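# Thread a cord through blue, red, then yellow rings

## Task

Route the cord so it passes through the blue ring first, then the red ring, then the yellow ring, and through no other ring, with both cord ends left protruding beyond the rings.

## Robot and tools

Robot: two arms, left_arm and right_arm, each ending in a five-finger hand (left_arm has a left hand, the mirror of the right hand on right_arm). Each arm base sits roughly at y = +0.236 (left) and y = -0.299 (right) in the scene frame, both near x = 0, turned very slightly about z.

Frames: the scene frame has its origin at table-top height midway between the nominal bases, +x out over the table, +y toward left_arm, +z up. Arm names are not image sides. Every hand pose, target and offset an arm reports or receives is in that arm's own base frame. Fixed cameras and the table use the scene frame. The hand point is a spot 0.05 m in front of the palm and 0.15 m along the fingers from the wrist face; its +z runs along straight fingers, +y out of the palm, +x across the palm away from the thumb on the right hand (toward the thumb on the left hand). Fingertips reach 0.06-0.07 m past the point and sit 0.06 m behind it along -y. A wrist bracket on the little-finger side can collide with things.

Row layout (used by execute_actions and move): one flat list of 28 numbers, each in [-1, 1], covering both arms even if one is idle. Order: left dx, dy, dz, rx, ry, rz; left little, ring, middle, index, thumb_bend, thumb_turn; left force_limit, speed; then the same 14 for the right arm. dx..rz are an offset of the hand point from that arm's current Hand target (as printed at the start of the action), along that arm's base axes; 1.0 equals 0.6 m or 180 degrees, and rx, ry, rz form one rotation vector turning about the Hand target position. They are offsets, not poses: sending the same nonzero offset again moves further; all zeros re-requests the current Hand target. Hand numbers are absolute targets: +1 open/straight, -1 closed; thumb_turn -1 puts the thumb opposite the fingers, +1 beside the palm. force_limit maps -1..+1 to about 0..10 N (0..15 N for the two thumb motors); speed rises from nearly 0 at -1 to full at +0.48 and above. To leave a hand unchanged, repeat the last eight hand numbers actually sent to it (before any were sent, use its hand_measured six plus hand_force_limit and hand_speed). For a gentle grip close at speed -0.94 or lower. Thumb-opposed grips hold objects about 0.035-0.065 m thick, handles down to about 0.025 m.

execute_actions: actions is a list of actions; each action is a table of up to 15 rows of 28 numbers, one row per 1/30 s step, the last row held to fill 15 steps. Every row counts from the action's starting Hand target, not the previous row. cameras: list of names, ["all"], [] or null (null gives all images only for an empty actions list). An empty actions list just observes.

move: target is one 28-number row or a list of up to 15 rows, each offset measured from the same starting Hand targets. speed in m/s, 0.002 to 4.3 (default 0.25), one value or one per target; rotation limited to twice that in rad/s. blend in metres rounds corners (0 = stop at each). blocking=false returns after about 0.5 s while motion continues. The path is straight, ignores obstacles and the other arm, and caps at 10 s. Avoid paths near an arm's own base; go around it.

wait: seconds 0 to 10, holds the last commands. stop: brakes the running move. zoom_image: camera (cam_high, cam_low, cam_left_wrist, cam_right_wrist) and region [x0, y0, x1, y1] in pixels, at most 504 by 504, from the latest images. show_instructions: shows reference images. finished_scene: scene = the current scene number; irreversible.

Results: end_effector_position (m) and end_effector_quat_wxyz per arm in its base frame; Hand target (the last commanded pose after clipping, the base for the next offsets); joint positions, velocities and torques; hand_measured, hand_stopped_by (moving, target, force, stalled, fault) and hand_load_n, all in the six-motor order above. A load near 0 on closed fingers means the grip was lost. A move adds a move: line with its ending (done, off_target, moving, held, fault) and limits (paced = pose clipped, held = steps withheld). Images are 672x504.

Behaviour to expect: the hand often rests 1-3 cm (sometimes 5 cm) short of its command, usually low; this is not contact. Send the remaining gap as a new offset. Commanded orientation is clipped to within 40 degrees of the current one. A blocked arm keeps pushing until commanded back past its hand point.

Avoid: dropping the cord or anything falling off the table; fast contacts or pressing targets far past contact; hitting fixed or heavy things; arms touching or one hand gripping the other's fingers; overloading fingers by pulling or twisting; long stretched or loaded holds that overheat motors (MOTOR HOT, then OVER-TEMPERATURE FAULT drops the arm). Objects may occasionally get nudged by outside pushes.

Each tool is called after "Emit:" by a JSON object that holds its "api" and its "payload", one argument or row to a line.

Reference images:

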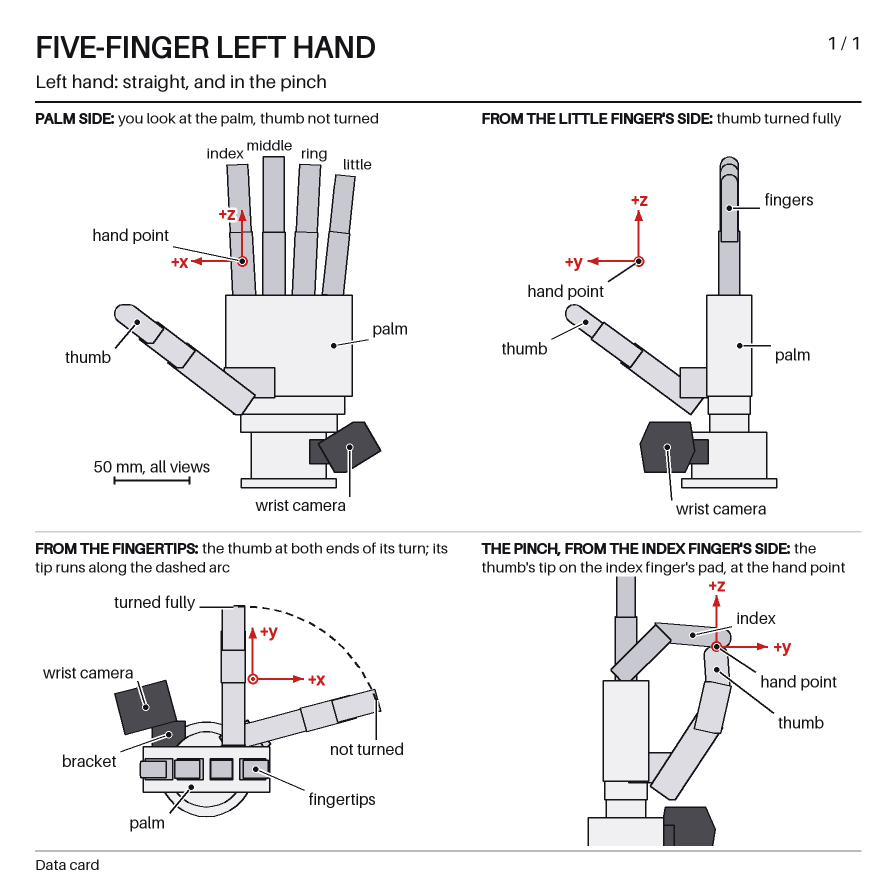

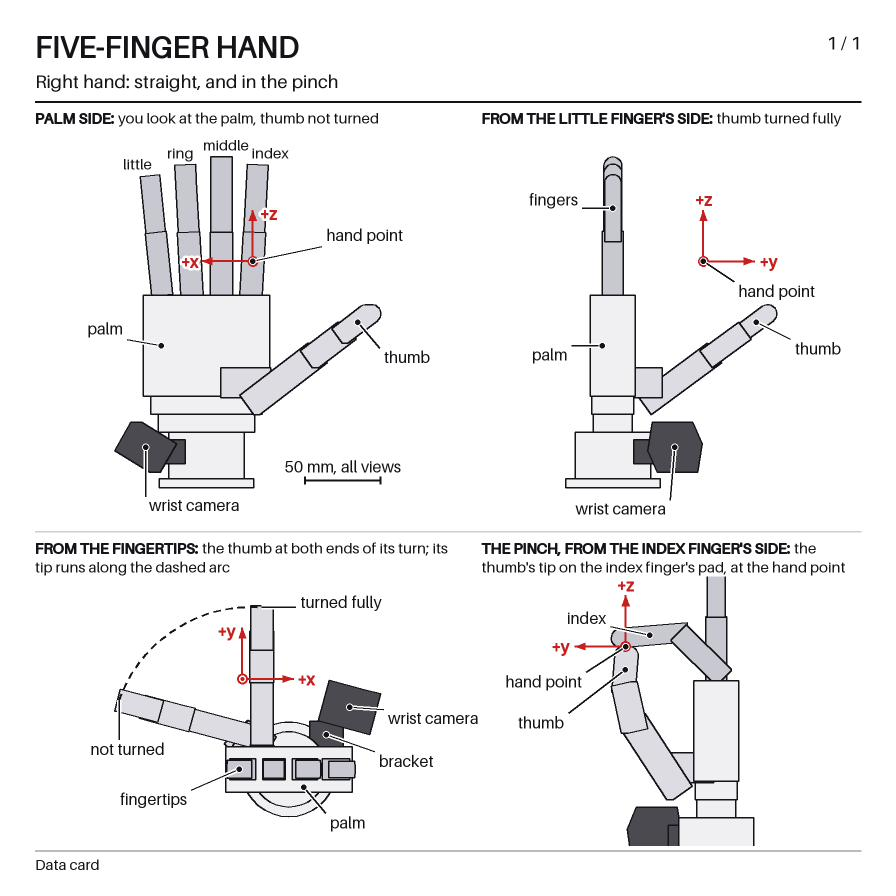

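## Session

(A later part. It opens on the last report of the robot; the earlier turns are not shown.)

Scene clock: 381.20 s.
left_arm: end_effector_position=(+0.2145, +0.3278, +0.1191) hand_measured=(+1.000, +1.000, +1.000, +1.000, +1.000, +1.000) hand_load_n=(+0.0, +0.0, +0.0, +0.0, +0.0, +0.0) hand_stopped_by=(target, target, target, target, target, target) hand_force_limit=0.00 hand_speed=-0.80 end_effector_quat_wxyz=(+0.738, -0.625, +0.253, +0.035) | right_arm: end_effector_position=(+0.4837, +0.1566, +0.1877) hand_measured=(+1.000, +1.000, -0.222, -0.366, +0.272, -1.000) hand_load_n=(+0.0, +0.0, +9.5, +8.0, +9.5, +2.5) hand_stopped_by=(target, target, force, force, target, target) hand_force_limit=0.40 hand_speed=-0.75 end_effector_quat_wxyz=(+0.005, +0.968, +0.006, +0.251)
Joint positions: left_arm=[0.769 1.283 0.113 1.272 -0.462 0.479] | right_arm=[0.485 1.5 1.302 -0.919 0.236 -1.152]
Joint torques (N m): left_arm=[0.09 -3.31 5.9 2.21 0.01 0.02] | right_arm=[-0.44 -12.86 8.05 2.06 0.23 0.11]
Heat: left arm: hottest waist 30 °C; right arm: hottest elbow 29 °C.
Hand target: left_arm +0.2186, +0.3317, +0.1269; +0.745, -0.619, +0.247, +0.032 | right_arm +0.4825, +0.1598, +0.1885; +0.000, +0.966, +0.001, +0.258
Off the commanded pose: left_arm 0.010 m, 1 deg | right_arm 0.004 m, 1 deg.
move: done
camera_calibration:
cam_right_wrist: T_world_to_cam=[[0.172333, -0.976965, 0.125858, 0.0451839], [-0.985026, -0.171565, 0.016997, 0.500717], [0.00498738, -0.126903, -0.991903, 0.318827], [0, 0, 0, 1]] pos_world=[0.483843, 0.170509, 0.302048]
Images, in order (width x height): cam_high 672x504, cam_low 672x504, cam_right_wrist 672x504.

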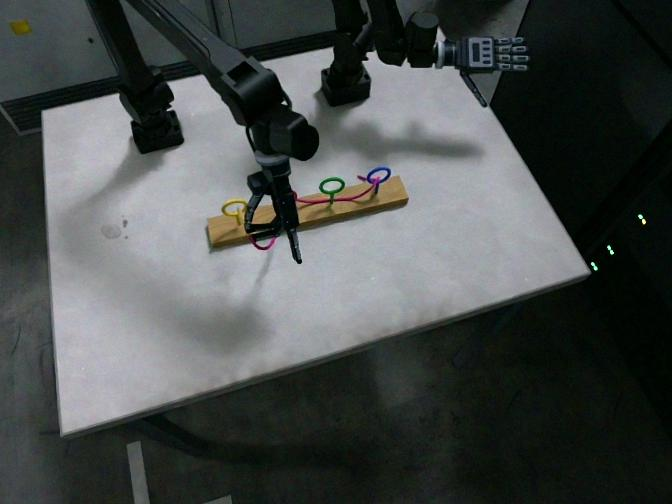

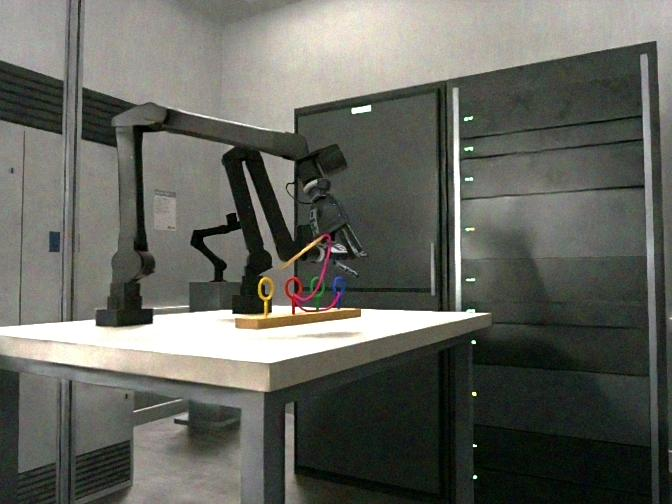

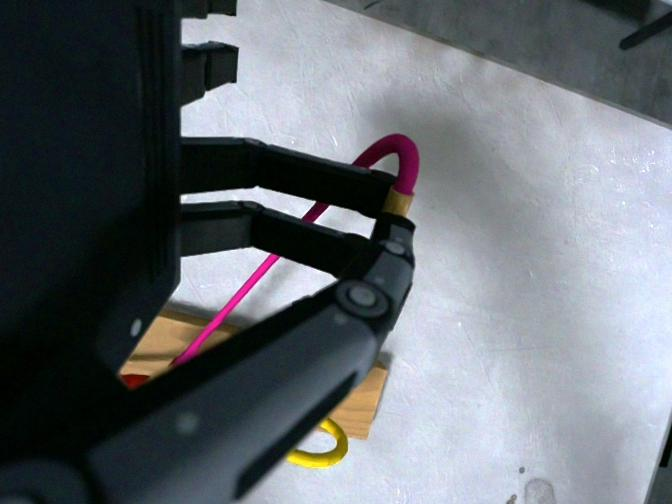

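Emit:
{"api": "move", "payload": {
  "target": [0,0,0,0,0,0,1,1,1,1,1,1,0,-0.8,-0.035,-0.0117,-0.07,0,0,0,1,1,-0.32,-0.4,0.27,-1,0.4,-0.75],
  "speed": 0.12,
  "cameras": ["cam_right_wrist","cam_low","cam_high"]
}}

Emit:
{"api": "zoom_image", "payload": {
  "camera": "cam_low",
  "region": [240, 230, 340, 320]
}}

Emit:
{"api": "zoom_image", "payload": {
  "camera": "cam_high",
  "region": [200, 170, 290, 260]
}}

Scene clock: 387.17 s.
left_arm: end_effector_position=(+0.2145, +0.3278, +0.1191) hand_measured=(+1.000, +1.000, +1.000, +1.000, +1.000, +1.000) hand_load_n=(+0.0, +0.0, +0.0, -0.5, +0.0, +0.0) hand_stopped_by=(target, target, target, target, target, target) hand_force_limit=0.00 hand_speed=-0.80 end_effector_quat_wxyz=(+0.738, -0.625, +0.253, +0.035) | right_arm: end_effector_position=(+0.4620, +0.1467, +0.1439) hand_measured=(+1.000, +1.000, -0.222, -0.366, +0.272, -1.000) hand_load_n=(+0.0, -0.5, +9.5, +8.5, +9.5, +2.5) hand_stopped_by=(target, target, force, force, target, target) hand_force_limit=0.40 hand_speed=-0.75 end_effector_quat_wxyz=(+0.007, +0.968, +0.003, +0.249)
Joint positions: left_arm=[0.769 1.283 0.113 1.272 -0.462 0.479] | right_arm=[0.489 1.473 1.155 -0.805 0.239 -1.144]
Joint torques (N m): left_arm=[-0.21 -3.08 5.94 2.18 0.02 0.01] | right_arm=[0.15 -12.1 8.13 2.03 0.24 0.11]
Heat: left arm: hottest waist 30 °C; right arm: hottest elbow 29 °C.
Hand target: left_arm +0.2186, +0.3317, +0.1269; +0.745, -0.619, +0.247, +0.032 | right_arm +0.4615, +0.1527, +0.1466; +0.000, +0.966, +0.001, +0.258
Off the commanded pose: left_arm 0.010 m, 1 deg | right_arm 0.007 m, 1 deg.
move: done
camera_calibration:
cam_right_wrist: T_world_to_cam=[[0.167685, -0.977606, 0.127158, 0.0468041], [-0.98584, -0.166363, 0.0210205, 0.477402], [0.000604645, -0.128882, -0.99166, 0.276446], [0, 0, 0, 1]] pos_world=[0.462626, 0.160807, 0.258153]
Images, in order (width x height): cam_high 672x504, cam_low 672x504, cam_right_wrist 672x504.

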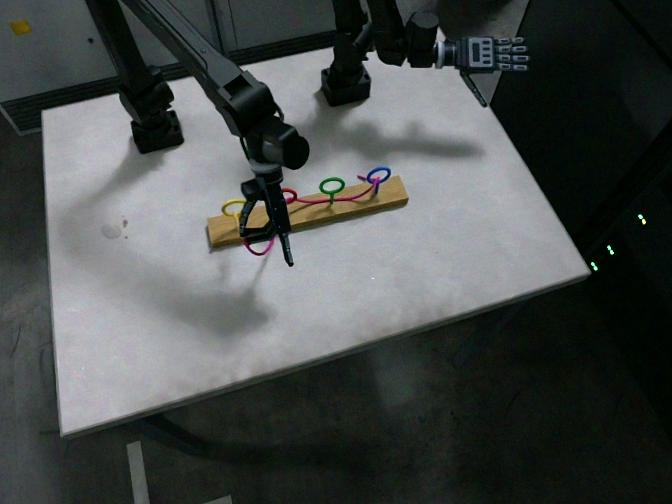

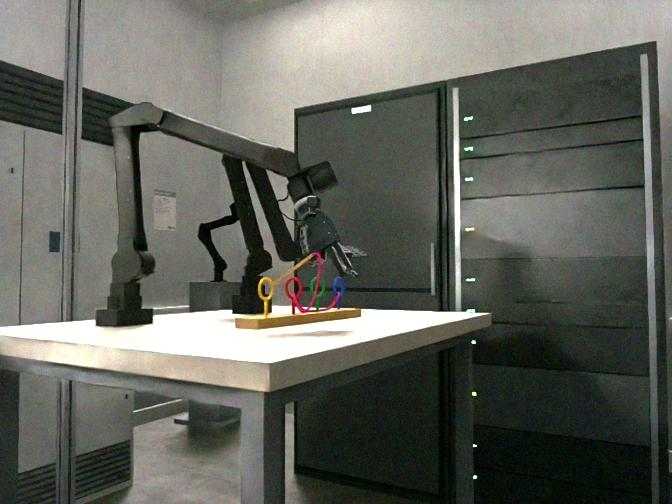

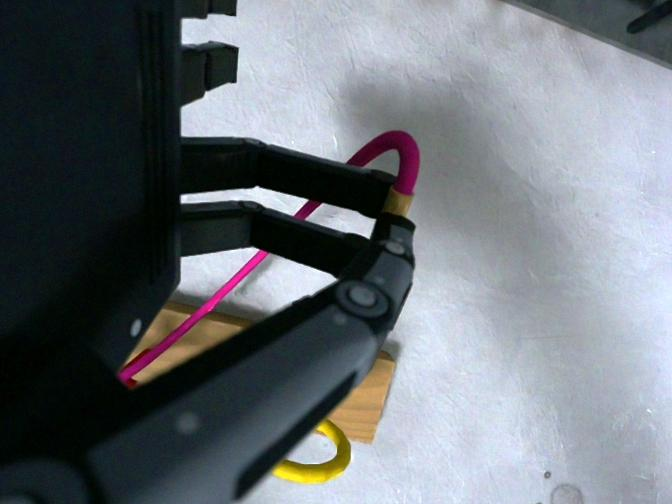

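Scaled by 5.040 from the camera's 672x504 image, which has a finer 960x720 frame.

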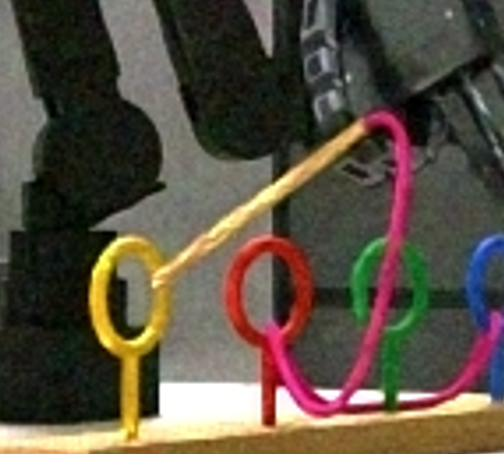

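Scaled by 5.600 from the camera's 672x504 image, which has a finer 960x720 frame.

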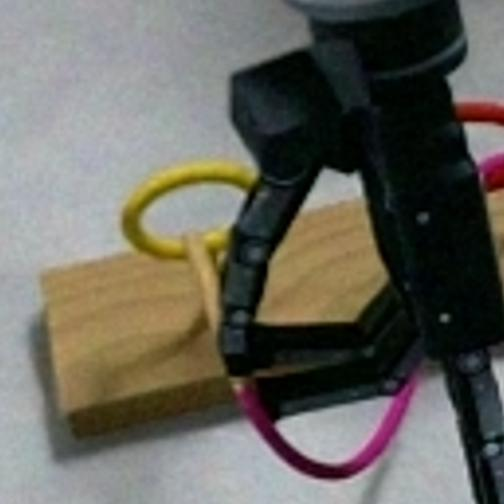

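Emit:
{"api": "move", "payload": {
  "target": [0,0,0,0,0,0,1,1,1,1,1,1,0,-0.8,-0.1185,-0.004,-0.0705,0,0,0,1,1,-0.32,-0.4,0.27,-1,0.4,-0.75],
  "speed": 0.1,
  "cameras": ["cam_right_wrist","cam_low","cam_high"]
}}

Emit:
{"api": "zoom_image", "payload": {
  "camera": "cam_low",
  "region": [240, 230, 340, 320]
}}

Emit:
{"api": "zoom_image", "payload": {
  "camera": "cam_high",
  "region": [200, 170, 290, 260]
}}

Scene clock: 391.67 s.
left_arm: end_effector_position=(+0.2145, +0.3278, +0.1191) hand_measured=(+1.000, +1.000, +1.000, +1.000, +1.000, +1.000) hand_load_n=(+0.0, +0.0, +0.0, +0.0, +0.0, +0.0) hand_stopped_by=(target, target, target, target, target, target) hand_force_limit=0.00 hand_speed=-0.80 end_effector_quat_wxyz=(+0.738, -0.625, +0.253, +0.035) | right_arm: end_effector_position=(+0.3912, +0.1456, +0.1029) hand_measured=(+1.000, +1.000, -0.222, -0.366, +0.272, -1.000) hand_load_n=(+0.0, +0.0, +9.5, +8.0, +9.5, +2.5) hand_stopped_by=(target, target, force, force, target, target) hand_force_limit=0.40 hand_speed=-0.75 end_effector_quat_wxyz=(+0.007, +0.968, +0.004, +0.250)
Joint positions: left_arm=[0.769 1.283 0.113 1.272 -0.462 0.479] | right_arm=[0.573 1.357 0.922 -0.706 0.276 -1.067]
Joint torques (N m): left_arm=[0.32 -3.43 6 2.25 0.03 0.03] | right_arm=[-0.03 -9.58 7.58 1.98 0.27 0.08]
Heat: left arm: hottest waist 30 °C; right arm: hottest elbow 29 °C.
Hand target: left_arm +0.2186, +0.3317, +0.1269; +0.745, -0.619, +0.247, +0.032 | right_arm +0.3904, +0.1502, +0.1042; +0.000, +0.966, +0.000, +0.258
Off the commanded pose: left_arm 0.010 m, 1 deg | right_arm 0.005 m, 1 deg.
move: done
camera_calibration:
cam_right_wrist: T_world_to_cam=[[0.168941, -0.977229, 0.128382, 0.062142], [-0.985622, -0.167884, 0.0190879, 0.408587], [0.00290001, -0.12976, -0.991541, 0.234919], [0, 0, 0, 1]] pos_world=[0.391533, 0.159805, 0.217155]
Images, in order (width x height): cam_high 672x504, cam_low 672x504, cam_right_wrist 672x504.

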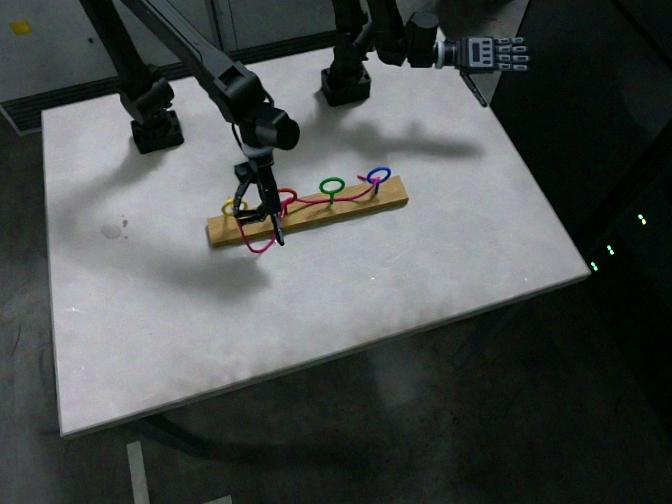

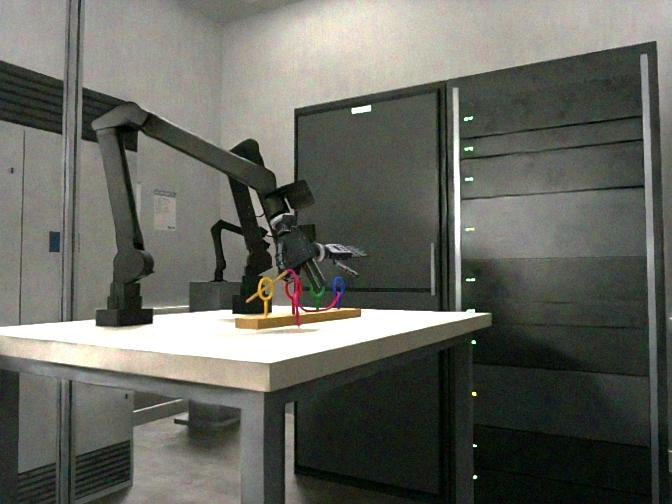

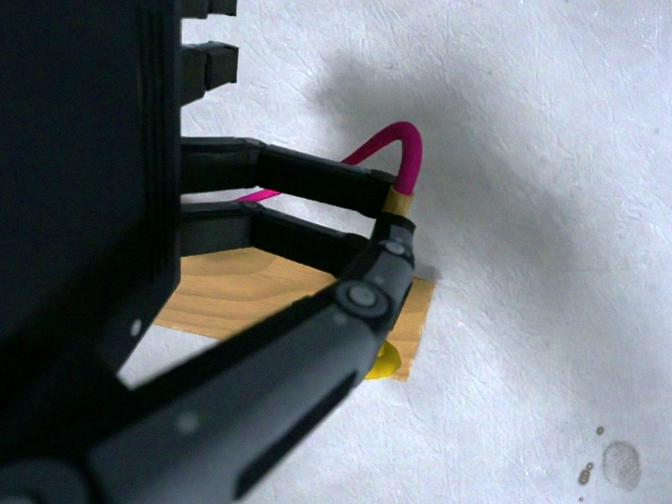

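Scaled by 5.040 from the camera's 672x504 image, which has a finer 960x720 frame.

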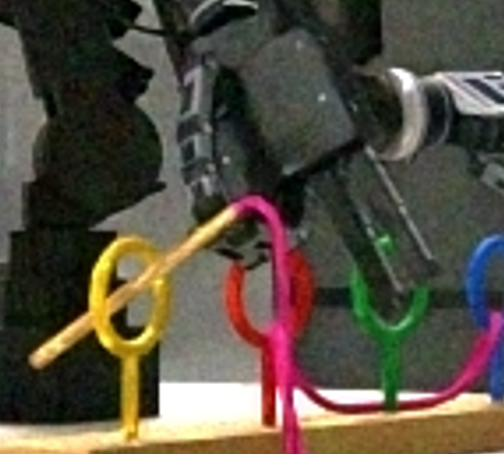

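Scaled by 5.600 from the camera's 672x504 image, which has a finer 960x720 frame.

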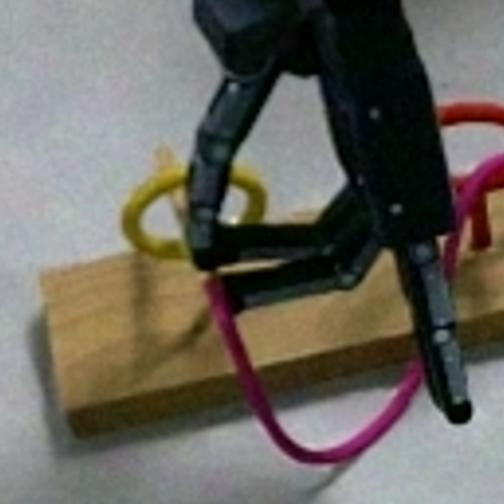

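Emit:
{"api": "move", "payload": {
  "target": [0,0,0,0,0,0,1,1,1,1,1,1,0,-0.8,-0.036,0,-0.002,0,-0.095,0,1,1,-0.32,-0.4,0.27,-1,0.4,-0.75],
  "speed": 0.08,
  "cameras": ["cam_right_wrist","cam_low","cam_high"]
}}

Emit:
{"api": "zoom_image", "payload": {
  "camera": "cam_low",
  "region": [240, 230, 340, 320]
}}

Emit:
{"api": "zoom_image", "payload": {
  "camera": "cam_high",
  "region": [200, 170, 290, 260]
}}

Scene clock: 397.70 s.
left_arm: end_effector_position=(+0.2145, +0.3278, +0.1191) hand_measured=(+1.000, +1.000, +1.000, +1.000, +1.000, +1.000) hand_load_n=(+0.0, +0.0, +0.0, +0.0, +0.0, -0.5) hand_stopped_by=(target, target, target, target, target, target) hand_force_limit=0.00 hand_speed=-0.80 end_effector_quat_wxyz=(+0.738, -0.625, +0.253, +0.035) | right_arm: end_effector_position=(+0.3704, +0.1461, +0.1023) hand_measured=(+1.000, +1.000, -0.222, -0.366, +0.272, -1.000) hand_load_n=(+0.0, +0.0, +9.5, +8.0, +9.5, +2.5) hand_stopped_by=(target, target, force, force, target, target) hand_force_limit=0.40 hand_speed=-0.75 end_effector_quat_wxyz=(+0.009, +0.920, +0.003, +0.392)
Joint positions: left_arm=[0.769 1.283 0.113 1.272 -0.462 0.479] | right_arm=[0.695 1.21 0.681 -0.374 0.493 -1.055]
Joint torques (N m): left_arm=[-0.03 -3.19 5.82 2.14 0.02 0.03] | right_arm=[-0.09 -6.89 7.34 2.35 0.35 0.05]
Heat: left arm: hottest waist 30 °C; right arm: hottest elbow 29 °C.
Hand target: left_arm +0.2186, +0.3317, +0.1269; +0.745, -0.619, +0.247, +0.032 | right_arm +0.3687, +0.1503, +0.1030; +0.000, +0.917, +0.000, +0.399
Off the commanded pose: left_arm 0.010 m, 1 deg | right_arm 0.004 m, 1 deg.
move: done
camera_calibration:
cam_right_wrist: T_world_to_cam=[[0.122197, -0.977115, 0.17411, 0.078821], [-0.947369, -0.167132, -0.273055, 0.403797], [0.295905, -0.13158, -0.946111, 0.121586], [0, 0, 0, 1]] pos_world=[0.336935, 0.160503, 0.211569]
Images, in order (width x height): cam_high 672x504, cam_low 672x504, cam_right_wrist 672x504.

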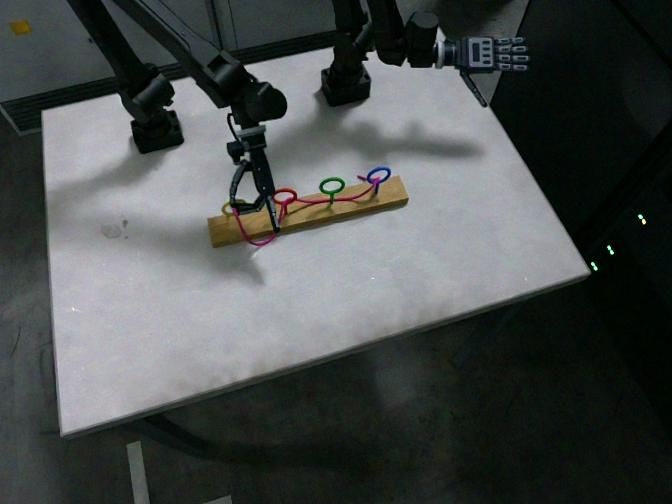

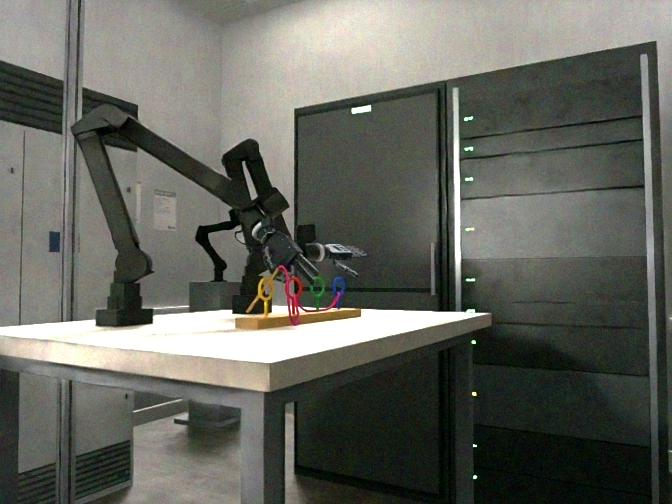

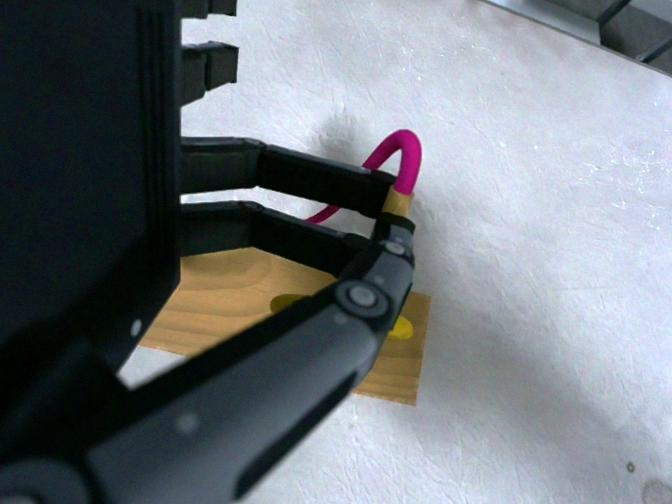

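Scaled by 5.040 from the camera's 672x504 image, which has a finer 960x720 frame.

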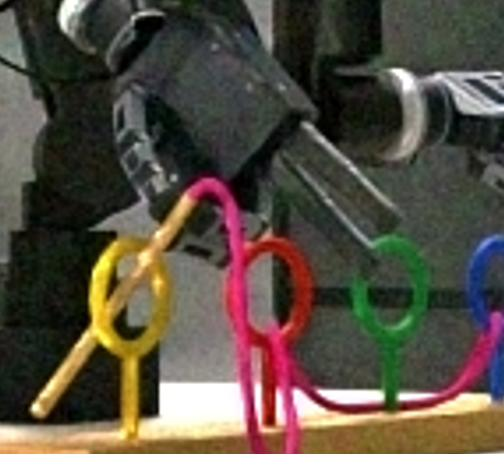

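Scaled by 5.600 from the camera's 672x504 image, which has a finer 960x720 frame.

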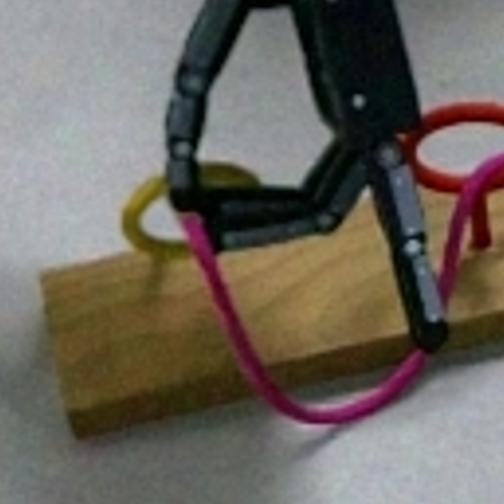

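Emit:
{"api": "move", "payload": {
  "target": [0,0,0,0,0,0,1,1,1,1,1,1,0,-0.8,-0.018,0,-0.018,0,0,0,1,1,-0.32,-0.4,0.27,-1,0.4,-0.75],
  "speed": 0.08,
  "cameras": ["cam_low","cam_high"]
}}

Emit:
{"api": "zoom_image", "payload": {
  "camera": "cam_low",
  "region": [240, 230, 340, 320]
}}

Scene clock: 399.43 s.
left_arm: end_effector_position=(+0.2145, +0.3278, +0.1191) hand_measured=(+1.000, +1.000, +1.000, +1.000, +1.000, +1.000) hand_load_n=(+0.0, +0.0, +0.0, +0.0, +0.0, +0.0) hand_stopped_by=(target, target, target, target, target, target) hand_force_limit=0.00 hand_speed=-0.80 end_effector_quat_wxyz=(+0.738, -0.625, +0.253, +0.035) | right_arm: end_effector_position=(+0.3641, +0.1454, +0.0957) hand_measured=(+1.000, +1.000, -0.222, -0.366, +0.272, -1.000) hand_load_n=(+0.0, +0.0, +9.5, +9.0, +9.5, +2.5) hand_stopped_by=(target, target, force, force, target, target) hand_force_limit=0.40 hand_speed=-0.75 end_effector_quat_wxyz=(+0.010, +0.917, +0.004, +0.398)
Joint positions: left_arm=[0.769 1.283 0.113 1.272 -0.462 0.479] | right_arm=[0.711 1.206 0.652 -0.346 0.51 -1.049]
Joint torques (N m): left_arm=[0.03 -3.19 5.93 2.29 0.03 0.02] | right_arm=[0.56 -6.53 6.72 2.09 0.22 0.18]
Heat: left arm: hottest waist 30 °C; right arm: hottest elbow 28 °C.
Hand target: left_arm +0.2186, +0.3317, +0.1269; +0.745, -0.619, +0.247, +0.032 | right_arm +0.3579, +0.1503, +0.0922; +0.000, +0.917, +0.000, +0.399
Off the commanded pose: left_arm 0.010 m, 1 deg | right_arm 0.009 m, 1 deg.
move: done
Images, in order (width x height): cam_high 672x504, cam_low 672x504.

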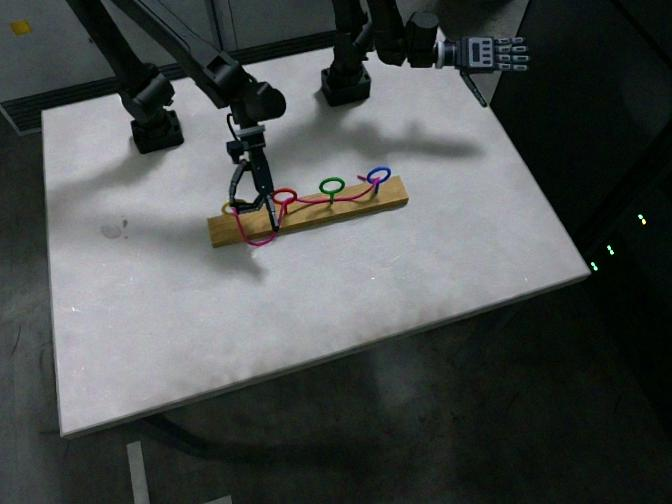

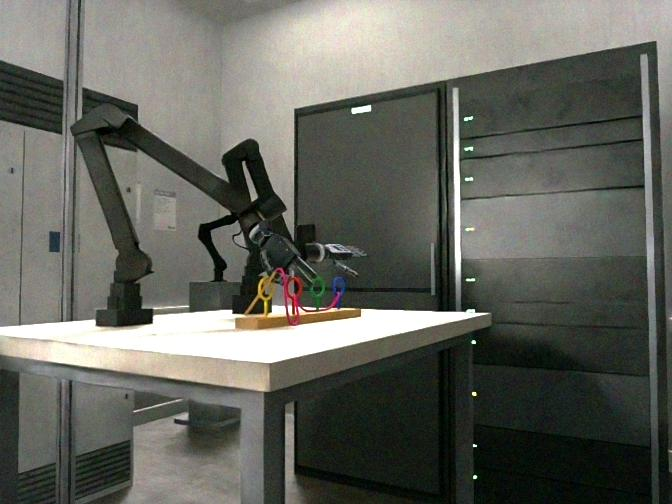

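Scaled by 5.040 from the camera's 672x504 image, which has a finer 960x720 frame.

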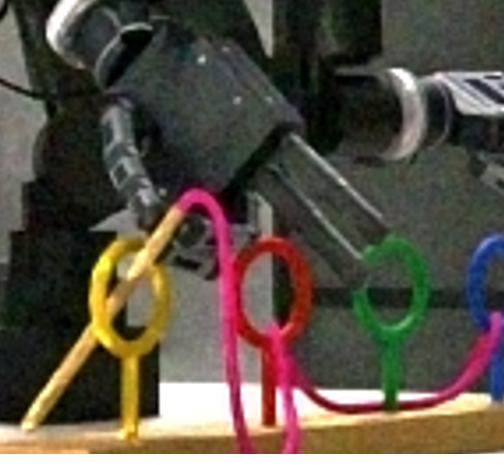

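Emit:
{"api": "execute_actions", "payload": {
  "actions": [
    [[0,0,0,0,0,0,1,1,1,1,1,1,0,-0.8,0,0,0,0,0,0,1,1,-0.32,-0.4,0.7,-1,0.4,-0.5]]
  ],
  "cameras": ["cam_right_wrist","cam_low","cam_high"]
}}

Emit:
{"api": "zoom_image", "payload": {
  "camera": "cam_low",
  "region": [240, 230, 340, 320]
}}

Scene clock: 401.10 s.
left_arm: end_effector_position=(+0.2145, +0.3278, +0.1191) hand_measured=(+1.000, +1.000, +1.000, +1.000, +1.000, +1.000) hand_load_n=(+0.0, +0.0, +0.0, +0.0, +0.0, +0.0) hand_stopped_by=(target, target, target, target, target, target) hand_force_limit=0.00 hand_speed=-0.80 end_effector_quat_wxyz=(+0.738, -0.625, +0.253, +0.035) | right_arm: end_effector_position=(+0.3638, +0.1454, +0.0955) hand_measured=(+1.000, +1.000, -0.222, -0.366, +0.700, -1.000) hand_load_n=(+0.0, +0.0, +0.0, +1.5, +0.0, +0.5) hand_stopped_by=(target, target, force, force, target, target) hand_force_limit=0.40 hand_speed=-0.50 end_effector_quat_wxyz=(+0.010, +0.917, +0.003, +0.398)
Joint positions: left_arm=[0.769 1.283 0.113 1.272 -0.462 0.479] | right_arm=[0.711 1.205 0.651 -0.345 0.51 -1.048]
Joint torques (N m): left_arm=[0.09 -3.14 5.81 2.18 0.03 0.03] | right_arm=[0.38 -6.59 6.79 2.1 0.22 0.18]
Heat: left arm: hottest waist 30 °C; right arm: hottest elbow 28 °C.
Hand target: left_arm +0.2186, +0.3317, +0.1269; +0.745, -0.619, +0.247, +0.032 | right_arm +0.3580, +0.1502, +0.0923; +0.000, +0.917, +0.000, +0.399
Off the commanded pose: left_arm 0.010 m, 1 deg | right_arm 0.008 m, 1 deg.
Step readings (end_effector_position of left_arm | right_arm):
0: (+0.2145, +0.3278, +0.1191) | (+0.3641, +0.1454, +0.0957)
1: (+0.2145, +0.3278, +0.1191) | (+0.3641, +0.1454, +0.0957)
2: (+0.2145, +0.3278, +0.1191) | (+0.3641, +0.1454, +0.0957)
4: (+0.2145, +0.3278, +0.1191) | (+0.3641, +0.1454, +0.0957)
8: (+0.2145, +0.3278, +0.1191) | (+0.3638, +0.1454, +0.0955)
15: (+0.2145, +0.3278, +0.1191) | (+0.3638, +0.1454, +0.0955)
camera_calibration:
cam_right_wrist: T_world_to_cam=[[0.120284, -0.976599, 0.178287, 0.0803352], [-0.944026, -0.168089, -0.283833, 0.395553], [0.307159, -0.134167, -0.942153, 0.112964], [0, 0, 0, 1]] pos_world=[0.329052, 0.160099, 0.204378]
Images, in order (width x height): cam_high 672x504, cam_low 672x504, cam_right_wrist 672x504.

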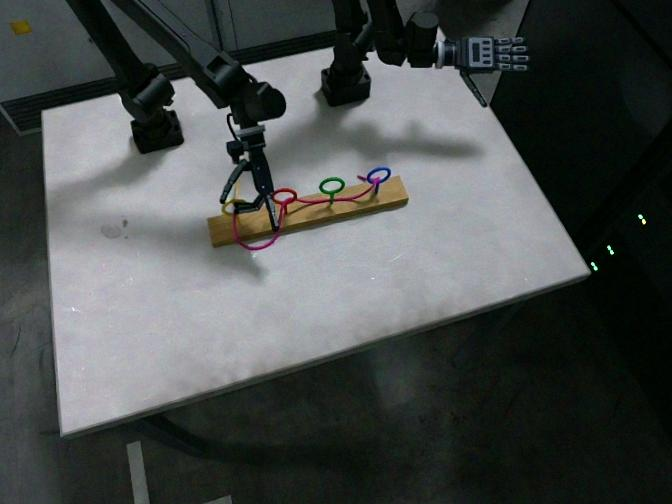

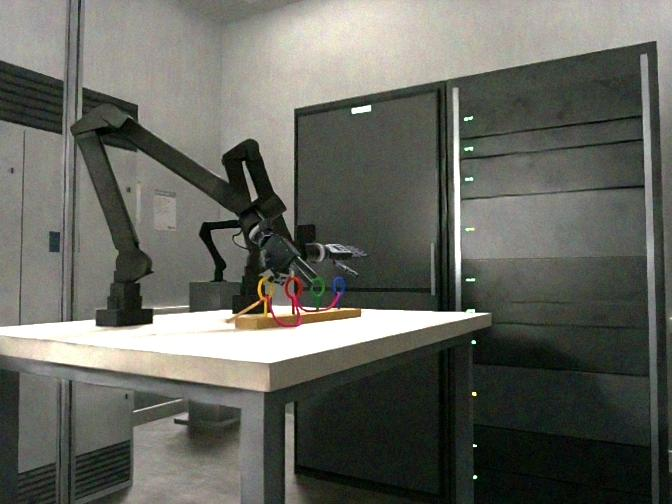

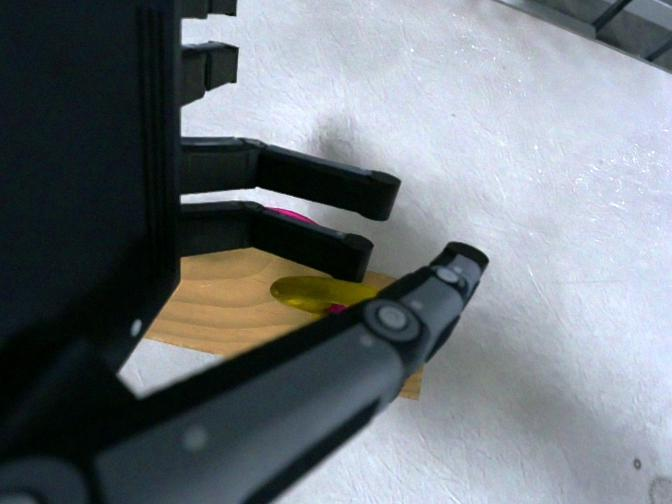

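Scaled by 5.040 from the camera's 672x504 image, which has a finer 960x720 frame.

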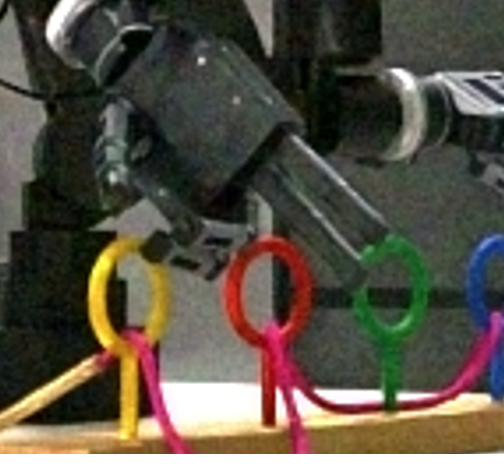

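Emit:
{"api": "zoom_image", "payload": {
  "camera": "cam_low",
  "region": [200, 260, 360, 340]
}}

Emit:
{"api": "zoom_image", "payload": {
  "camera": "cam_high",
  "region": [190, 150, 310, 260]
}}

Scaled by 3.150 from the camera's 672x504 image, which has a finer 960x720 frame.

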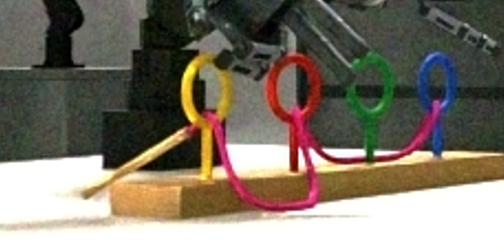

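Scaled by 4.200 from the camera's 672x504 image, which has a finer 960x720 frame.

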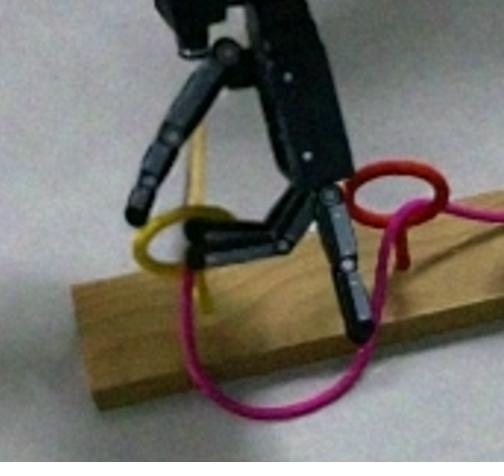

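Emit:
{"api": "move", "payload": {
  "target": [
    [0,0,0,0,0,0,1,1,1,1,1,1,0,-0.8,0.06,0,0.02,0,0,0,1,1,0.2,0.2,0.7,-1,0.4,0.2],
    [0,0,0,0,0,0,1,1,1,1,1,1,0,-0.8,0.06,0,0.28,0,0.22,0,1,1,0.2,0.2,0.7,-1,0.4,0.2]
  ],
  "speed": [0.1,0.25],
  "cameras": ["cam_right_wrist","cam_low","cam_high"]
}}

Emit:
{"api": "zoom_image", "payload": {
  "camera": "cam_low",
  "region": [200, 260, 360, 340]
}}

Emit:
{"api": "zoom_image", "payload": {
  "camera": "cam_high",
  "region": [190, 130, 310, 260]
}}

Scene clock: 412.50 s.
left_arm: end_effector_position=(+0.2145, +0.3278, +0.1191) hand_measured=(+1.000, +1.000, +1.000, +1.000, +1.000, +1.000) hand_load_n=(+0.0, +0.0, +0.0, +0.0, +0.0, +0.0) hand_stopped_by=(target, target, target, target, target, target) hand_force_limit=0.00 hand_speed=-0.80 end_effector_quat_wxyz=(+0.738, -0.625, +0.253, +0.035) | right_arm: end_effector_position=(+0.3817, +0.1489, +0.2495) hand_measured=(+1.000, +1.000, +0.200, +0.200, +0.700, -1.000) hand_load_n=(+0.0, +0.0, +0.0, +0.0, +0.0, +0.0) hand_stopped_by=(target, target, target, target, target, target) hand_force_limit=0.40 hand_speed=0.20 end_effector_quat_wxyz=(+0.005, +0.998, -0.001, +0.057)
Joint positions: left_arm=[0.769 1.283 0.113 1.272 -0.462 0.479] | right_arm=[0.497 1.479 1.493 -1.489 0.064 -1.075]
Joint torques (N m): left_arm=[0.5 -3.02 5.85 2.11 0.02 0.04] | right_arm=[-1.55 -10.05 12.51 0.23 -0.06 -0.17]
Heat: left arm: hottest waist 30 °C; right arm: hottest elbow 29 °C.
Hand target: left_arm +0.2186, +0.3317, +0.1269; +0.745, -0.619, +0.247, +0.032 | right_arm +0.3939, +0.1504, +0.2602; +0.000, +0.998, +0.000, +0.065
Off the commanded pose: left_arm 0.010 m, 1 deg | right_arm 0.016 m, 1 deg.
move: off_target (right_arm)
camera_calibration:
cam_right_wrist: T_world_to_cam=[[0.192222, -0.980009, 0.0513145, 0.0588846], [-0.905792, -0.157059, 0.393539, 0.271506], [-0.377612, -0.122127, -0.917875, 0.506588], [0, 0, 0, 1]] pos_world=[0.425903, 0.162218, 0.355114]
Images, in order (width x height): cam_high 672x504, cam_low 672x504, cam_right_wrist 672x504.

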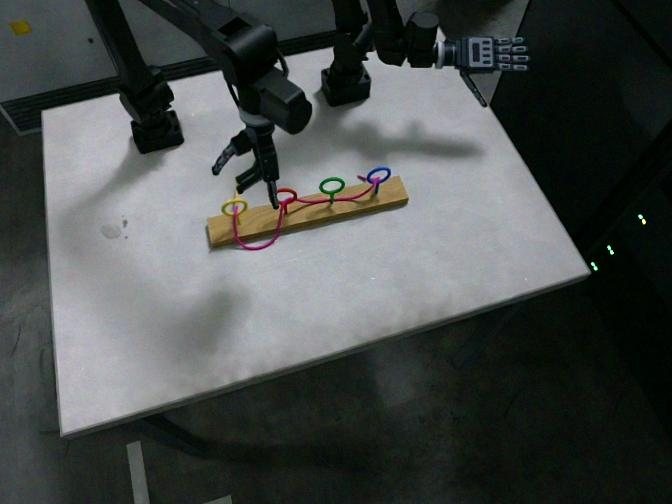

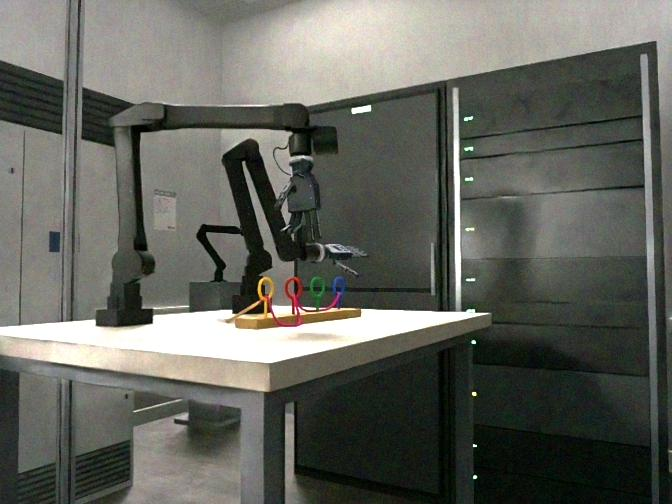

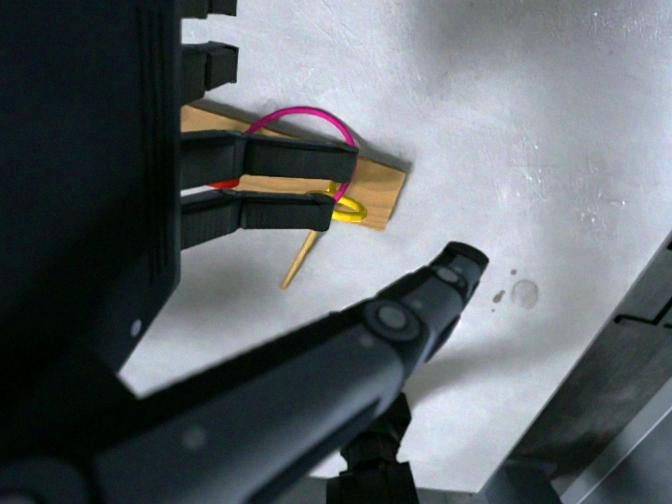

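Scaled by 3.150 from the camera's 672x504 image, which has a finer 960x720 frame.

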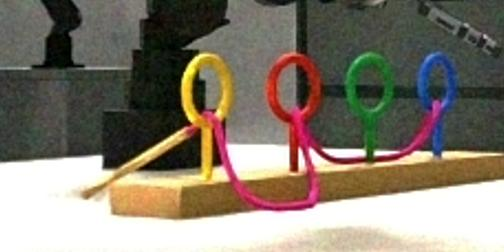

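Scaled by 3.877 from the camera's 672x504 image, which has a finer 960x720 frame.

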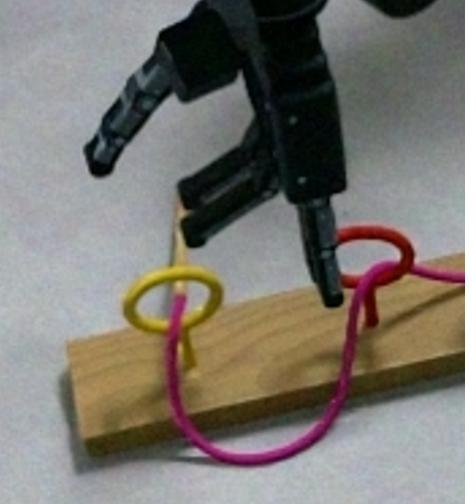

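Emit:
{"api": "move", "payload": {
  "target": [
    [0,0,0,0,0,0,1,1,1,1,1,1,0,-0.8,-0.16,0,0,0.195,0.0045,-0.007,1,1,0.2,0.2,0.27,-1,0.4,0.2],
    [0,0,0,0,0,0,1,1,1,1,1,1,0,-0.8,-0.2715,0.021,-0.14,0.3897,0.009,-0.0134,1,1,0.2,0.2,0.27,-1,0.4,0.2]
  ],
  "speed": 0.25,
  "blend": 0.03,
  "cameras": ["cam_right_wrist","cam_low","cam_high"]
}}

Scene clock: 424.50 s.
left_arm: end_effector_position=(+0.2145, +0.3278, +0.1191) hand_measured=(+1.000, +1.000, +1.000, +1.000, +1.000, +1.000) hand_load_n=(+0.0, +0.0, +0.0, +0.0, +0.0, +0.0) hand_stopped_by=(target, target, target, target, target, target) hand_force_limit=0.00 hand_speed=-0.80 end_effector_quat_wxyz=(+0.738, -0.625, +0.253, +0.035) | right_arm: end_effector_position=(+0.2281, +0.1652, +0.1766) hand_measured=(+1.000, +1.000, +0.200, +0.200, +0.270, -1.000) hand_load_n=(+0.0, +0.0, -0.5, +0.0, +0.0, +0.0) hand_stopped_by=(target, target, target, target, target, target) hand_force_limit=0.40 hand_speed=0.20 end_effector_quat_wxyz=(-0.571, +0.818, -0.063, +0.027)
Joint positions: left_arm=[0.769 1.283 0.113 1.272 -0.462 0.479] | right_arm=[0.005 0.927 0.649 -0.958 -1.195 -1.182]
Joint torques (N m): left_arm=[0.38 -3.25 5.82 2.15 0.03 0.04] | right_arm=[-1.67 -2.73 7.92 1.61 -0.89 -0.16]
Heat: left arm: hottest waist 29 °C; right arm: hottest elbow 30 °C.
Hand target: left_arm +0.2186, +0.3317, +0.1269; +0.745, -0.619, +0.247, +0.032 | right_arm +0.2311, +0.1630, +0.1762; -0.572, +0.817, -0.056, +0.040
Off the commanded pose: left_arm 0.010 m, 1 deg | right_arm 0.004 m, 2 deg.
move: done
camera_calibration:
cam_right_wrist: T_world_to_cam=[[0.1233, -0.377334, -0.917832, 0.195488], [-0.915655, -0.399831, 0.0413686, 0.26815], [-0.382588, 0.835317, -0.394807, 0.134157], [0, 0, 0, 1]] pos_world=[0.272756, 0.0689152, 0.221298]
Images, in order (width x height): cam_high 672x504, cam_low 672x504, cam_right_wrist 672x504.

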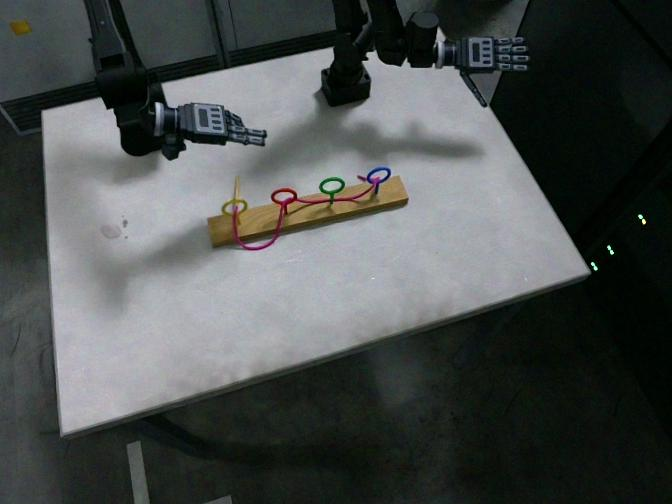

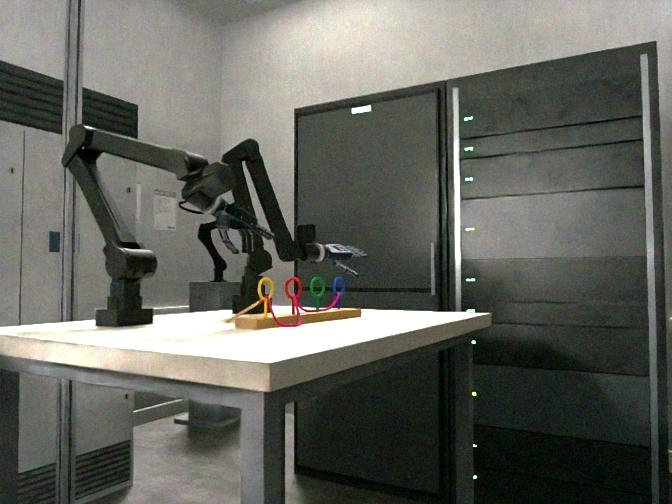

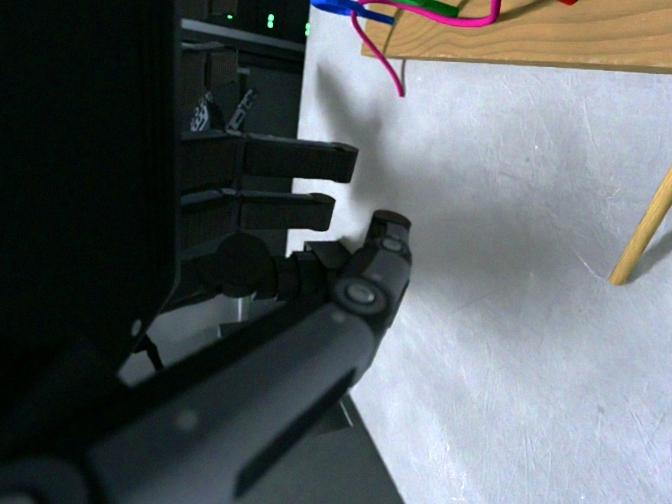

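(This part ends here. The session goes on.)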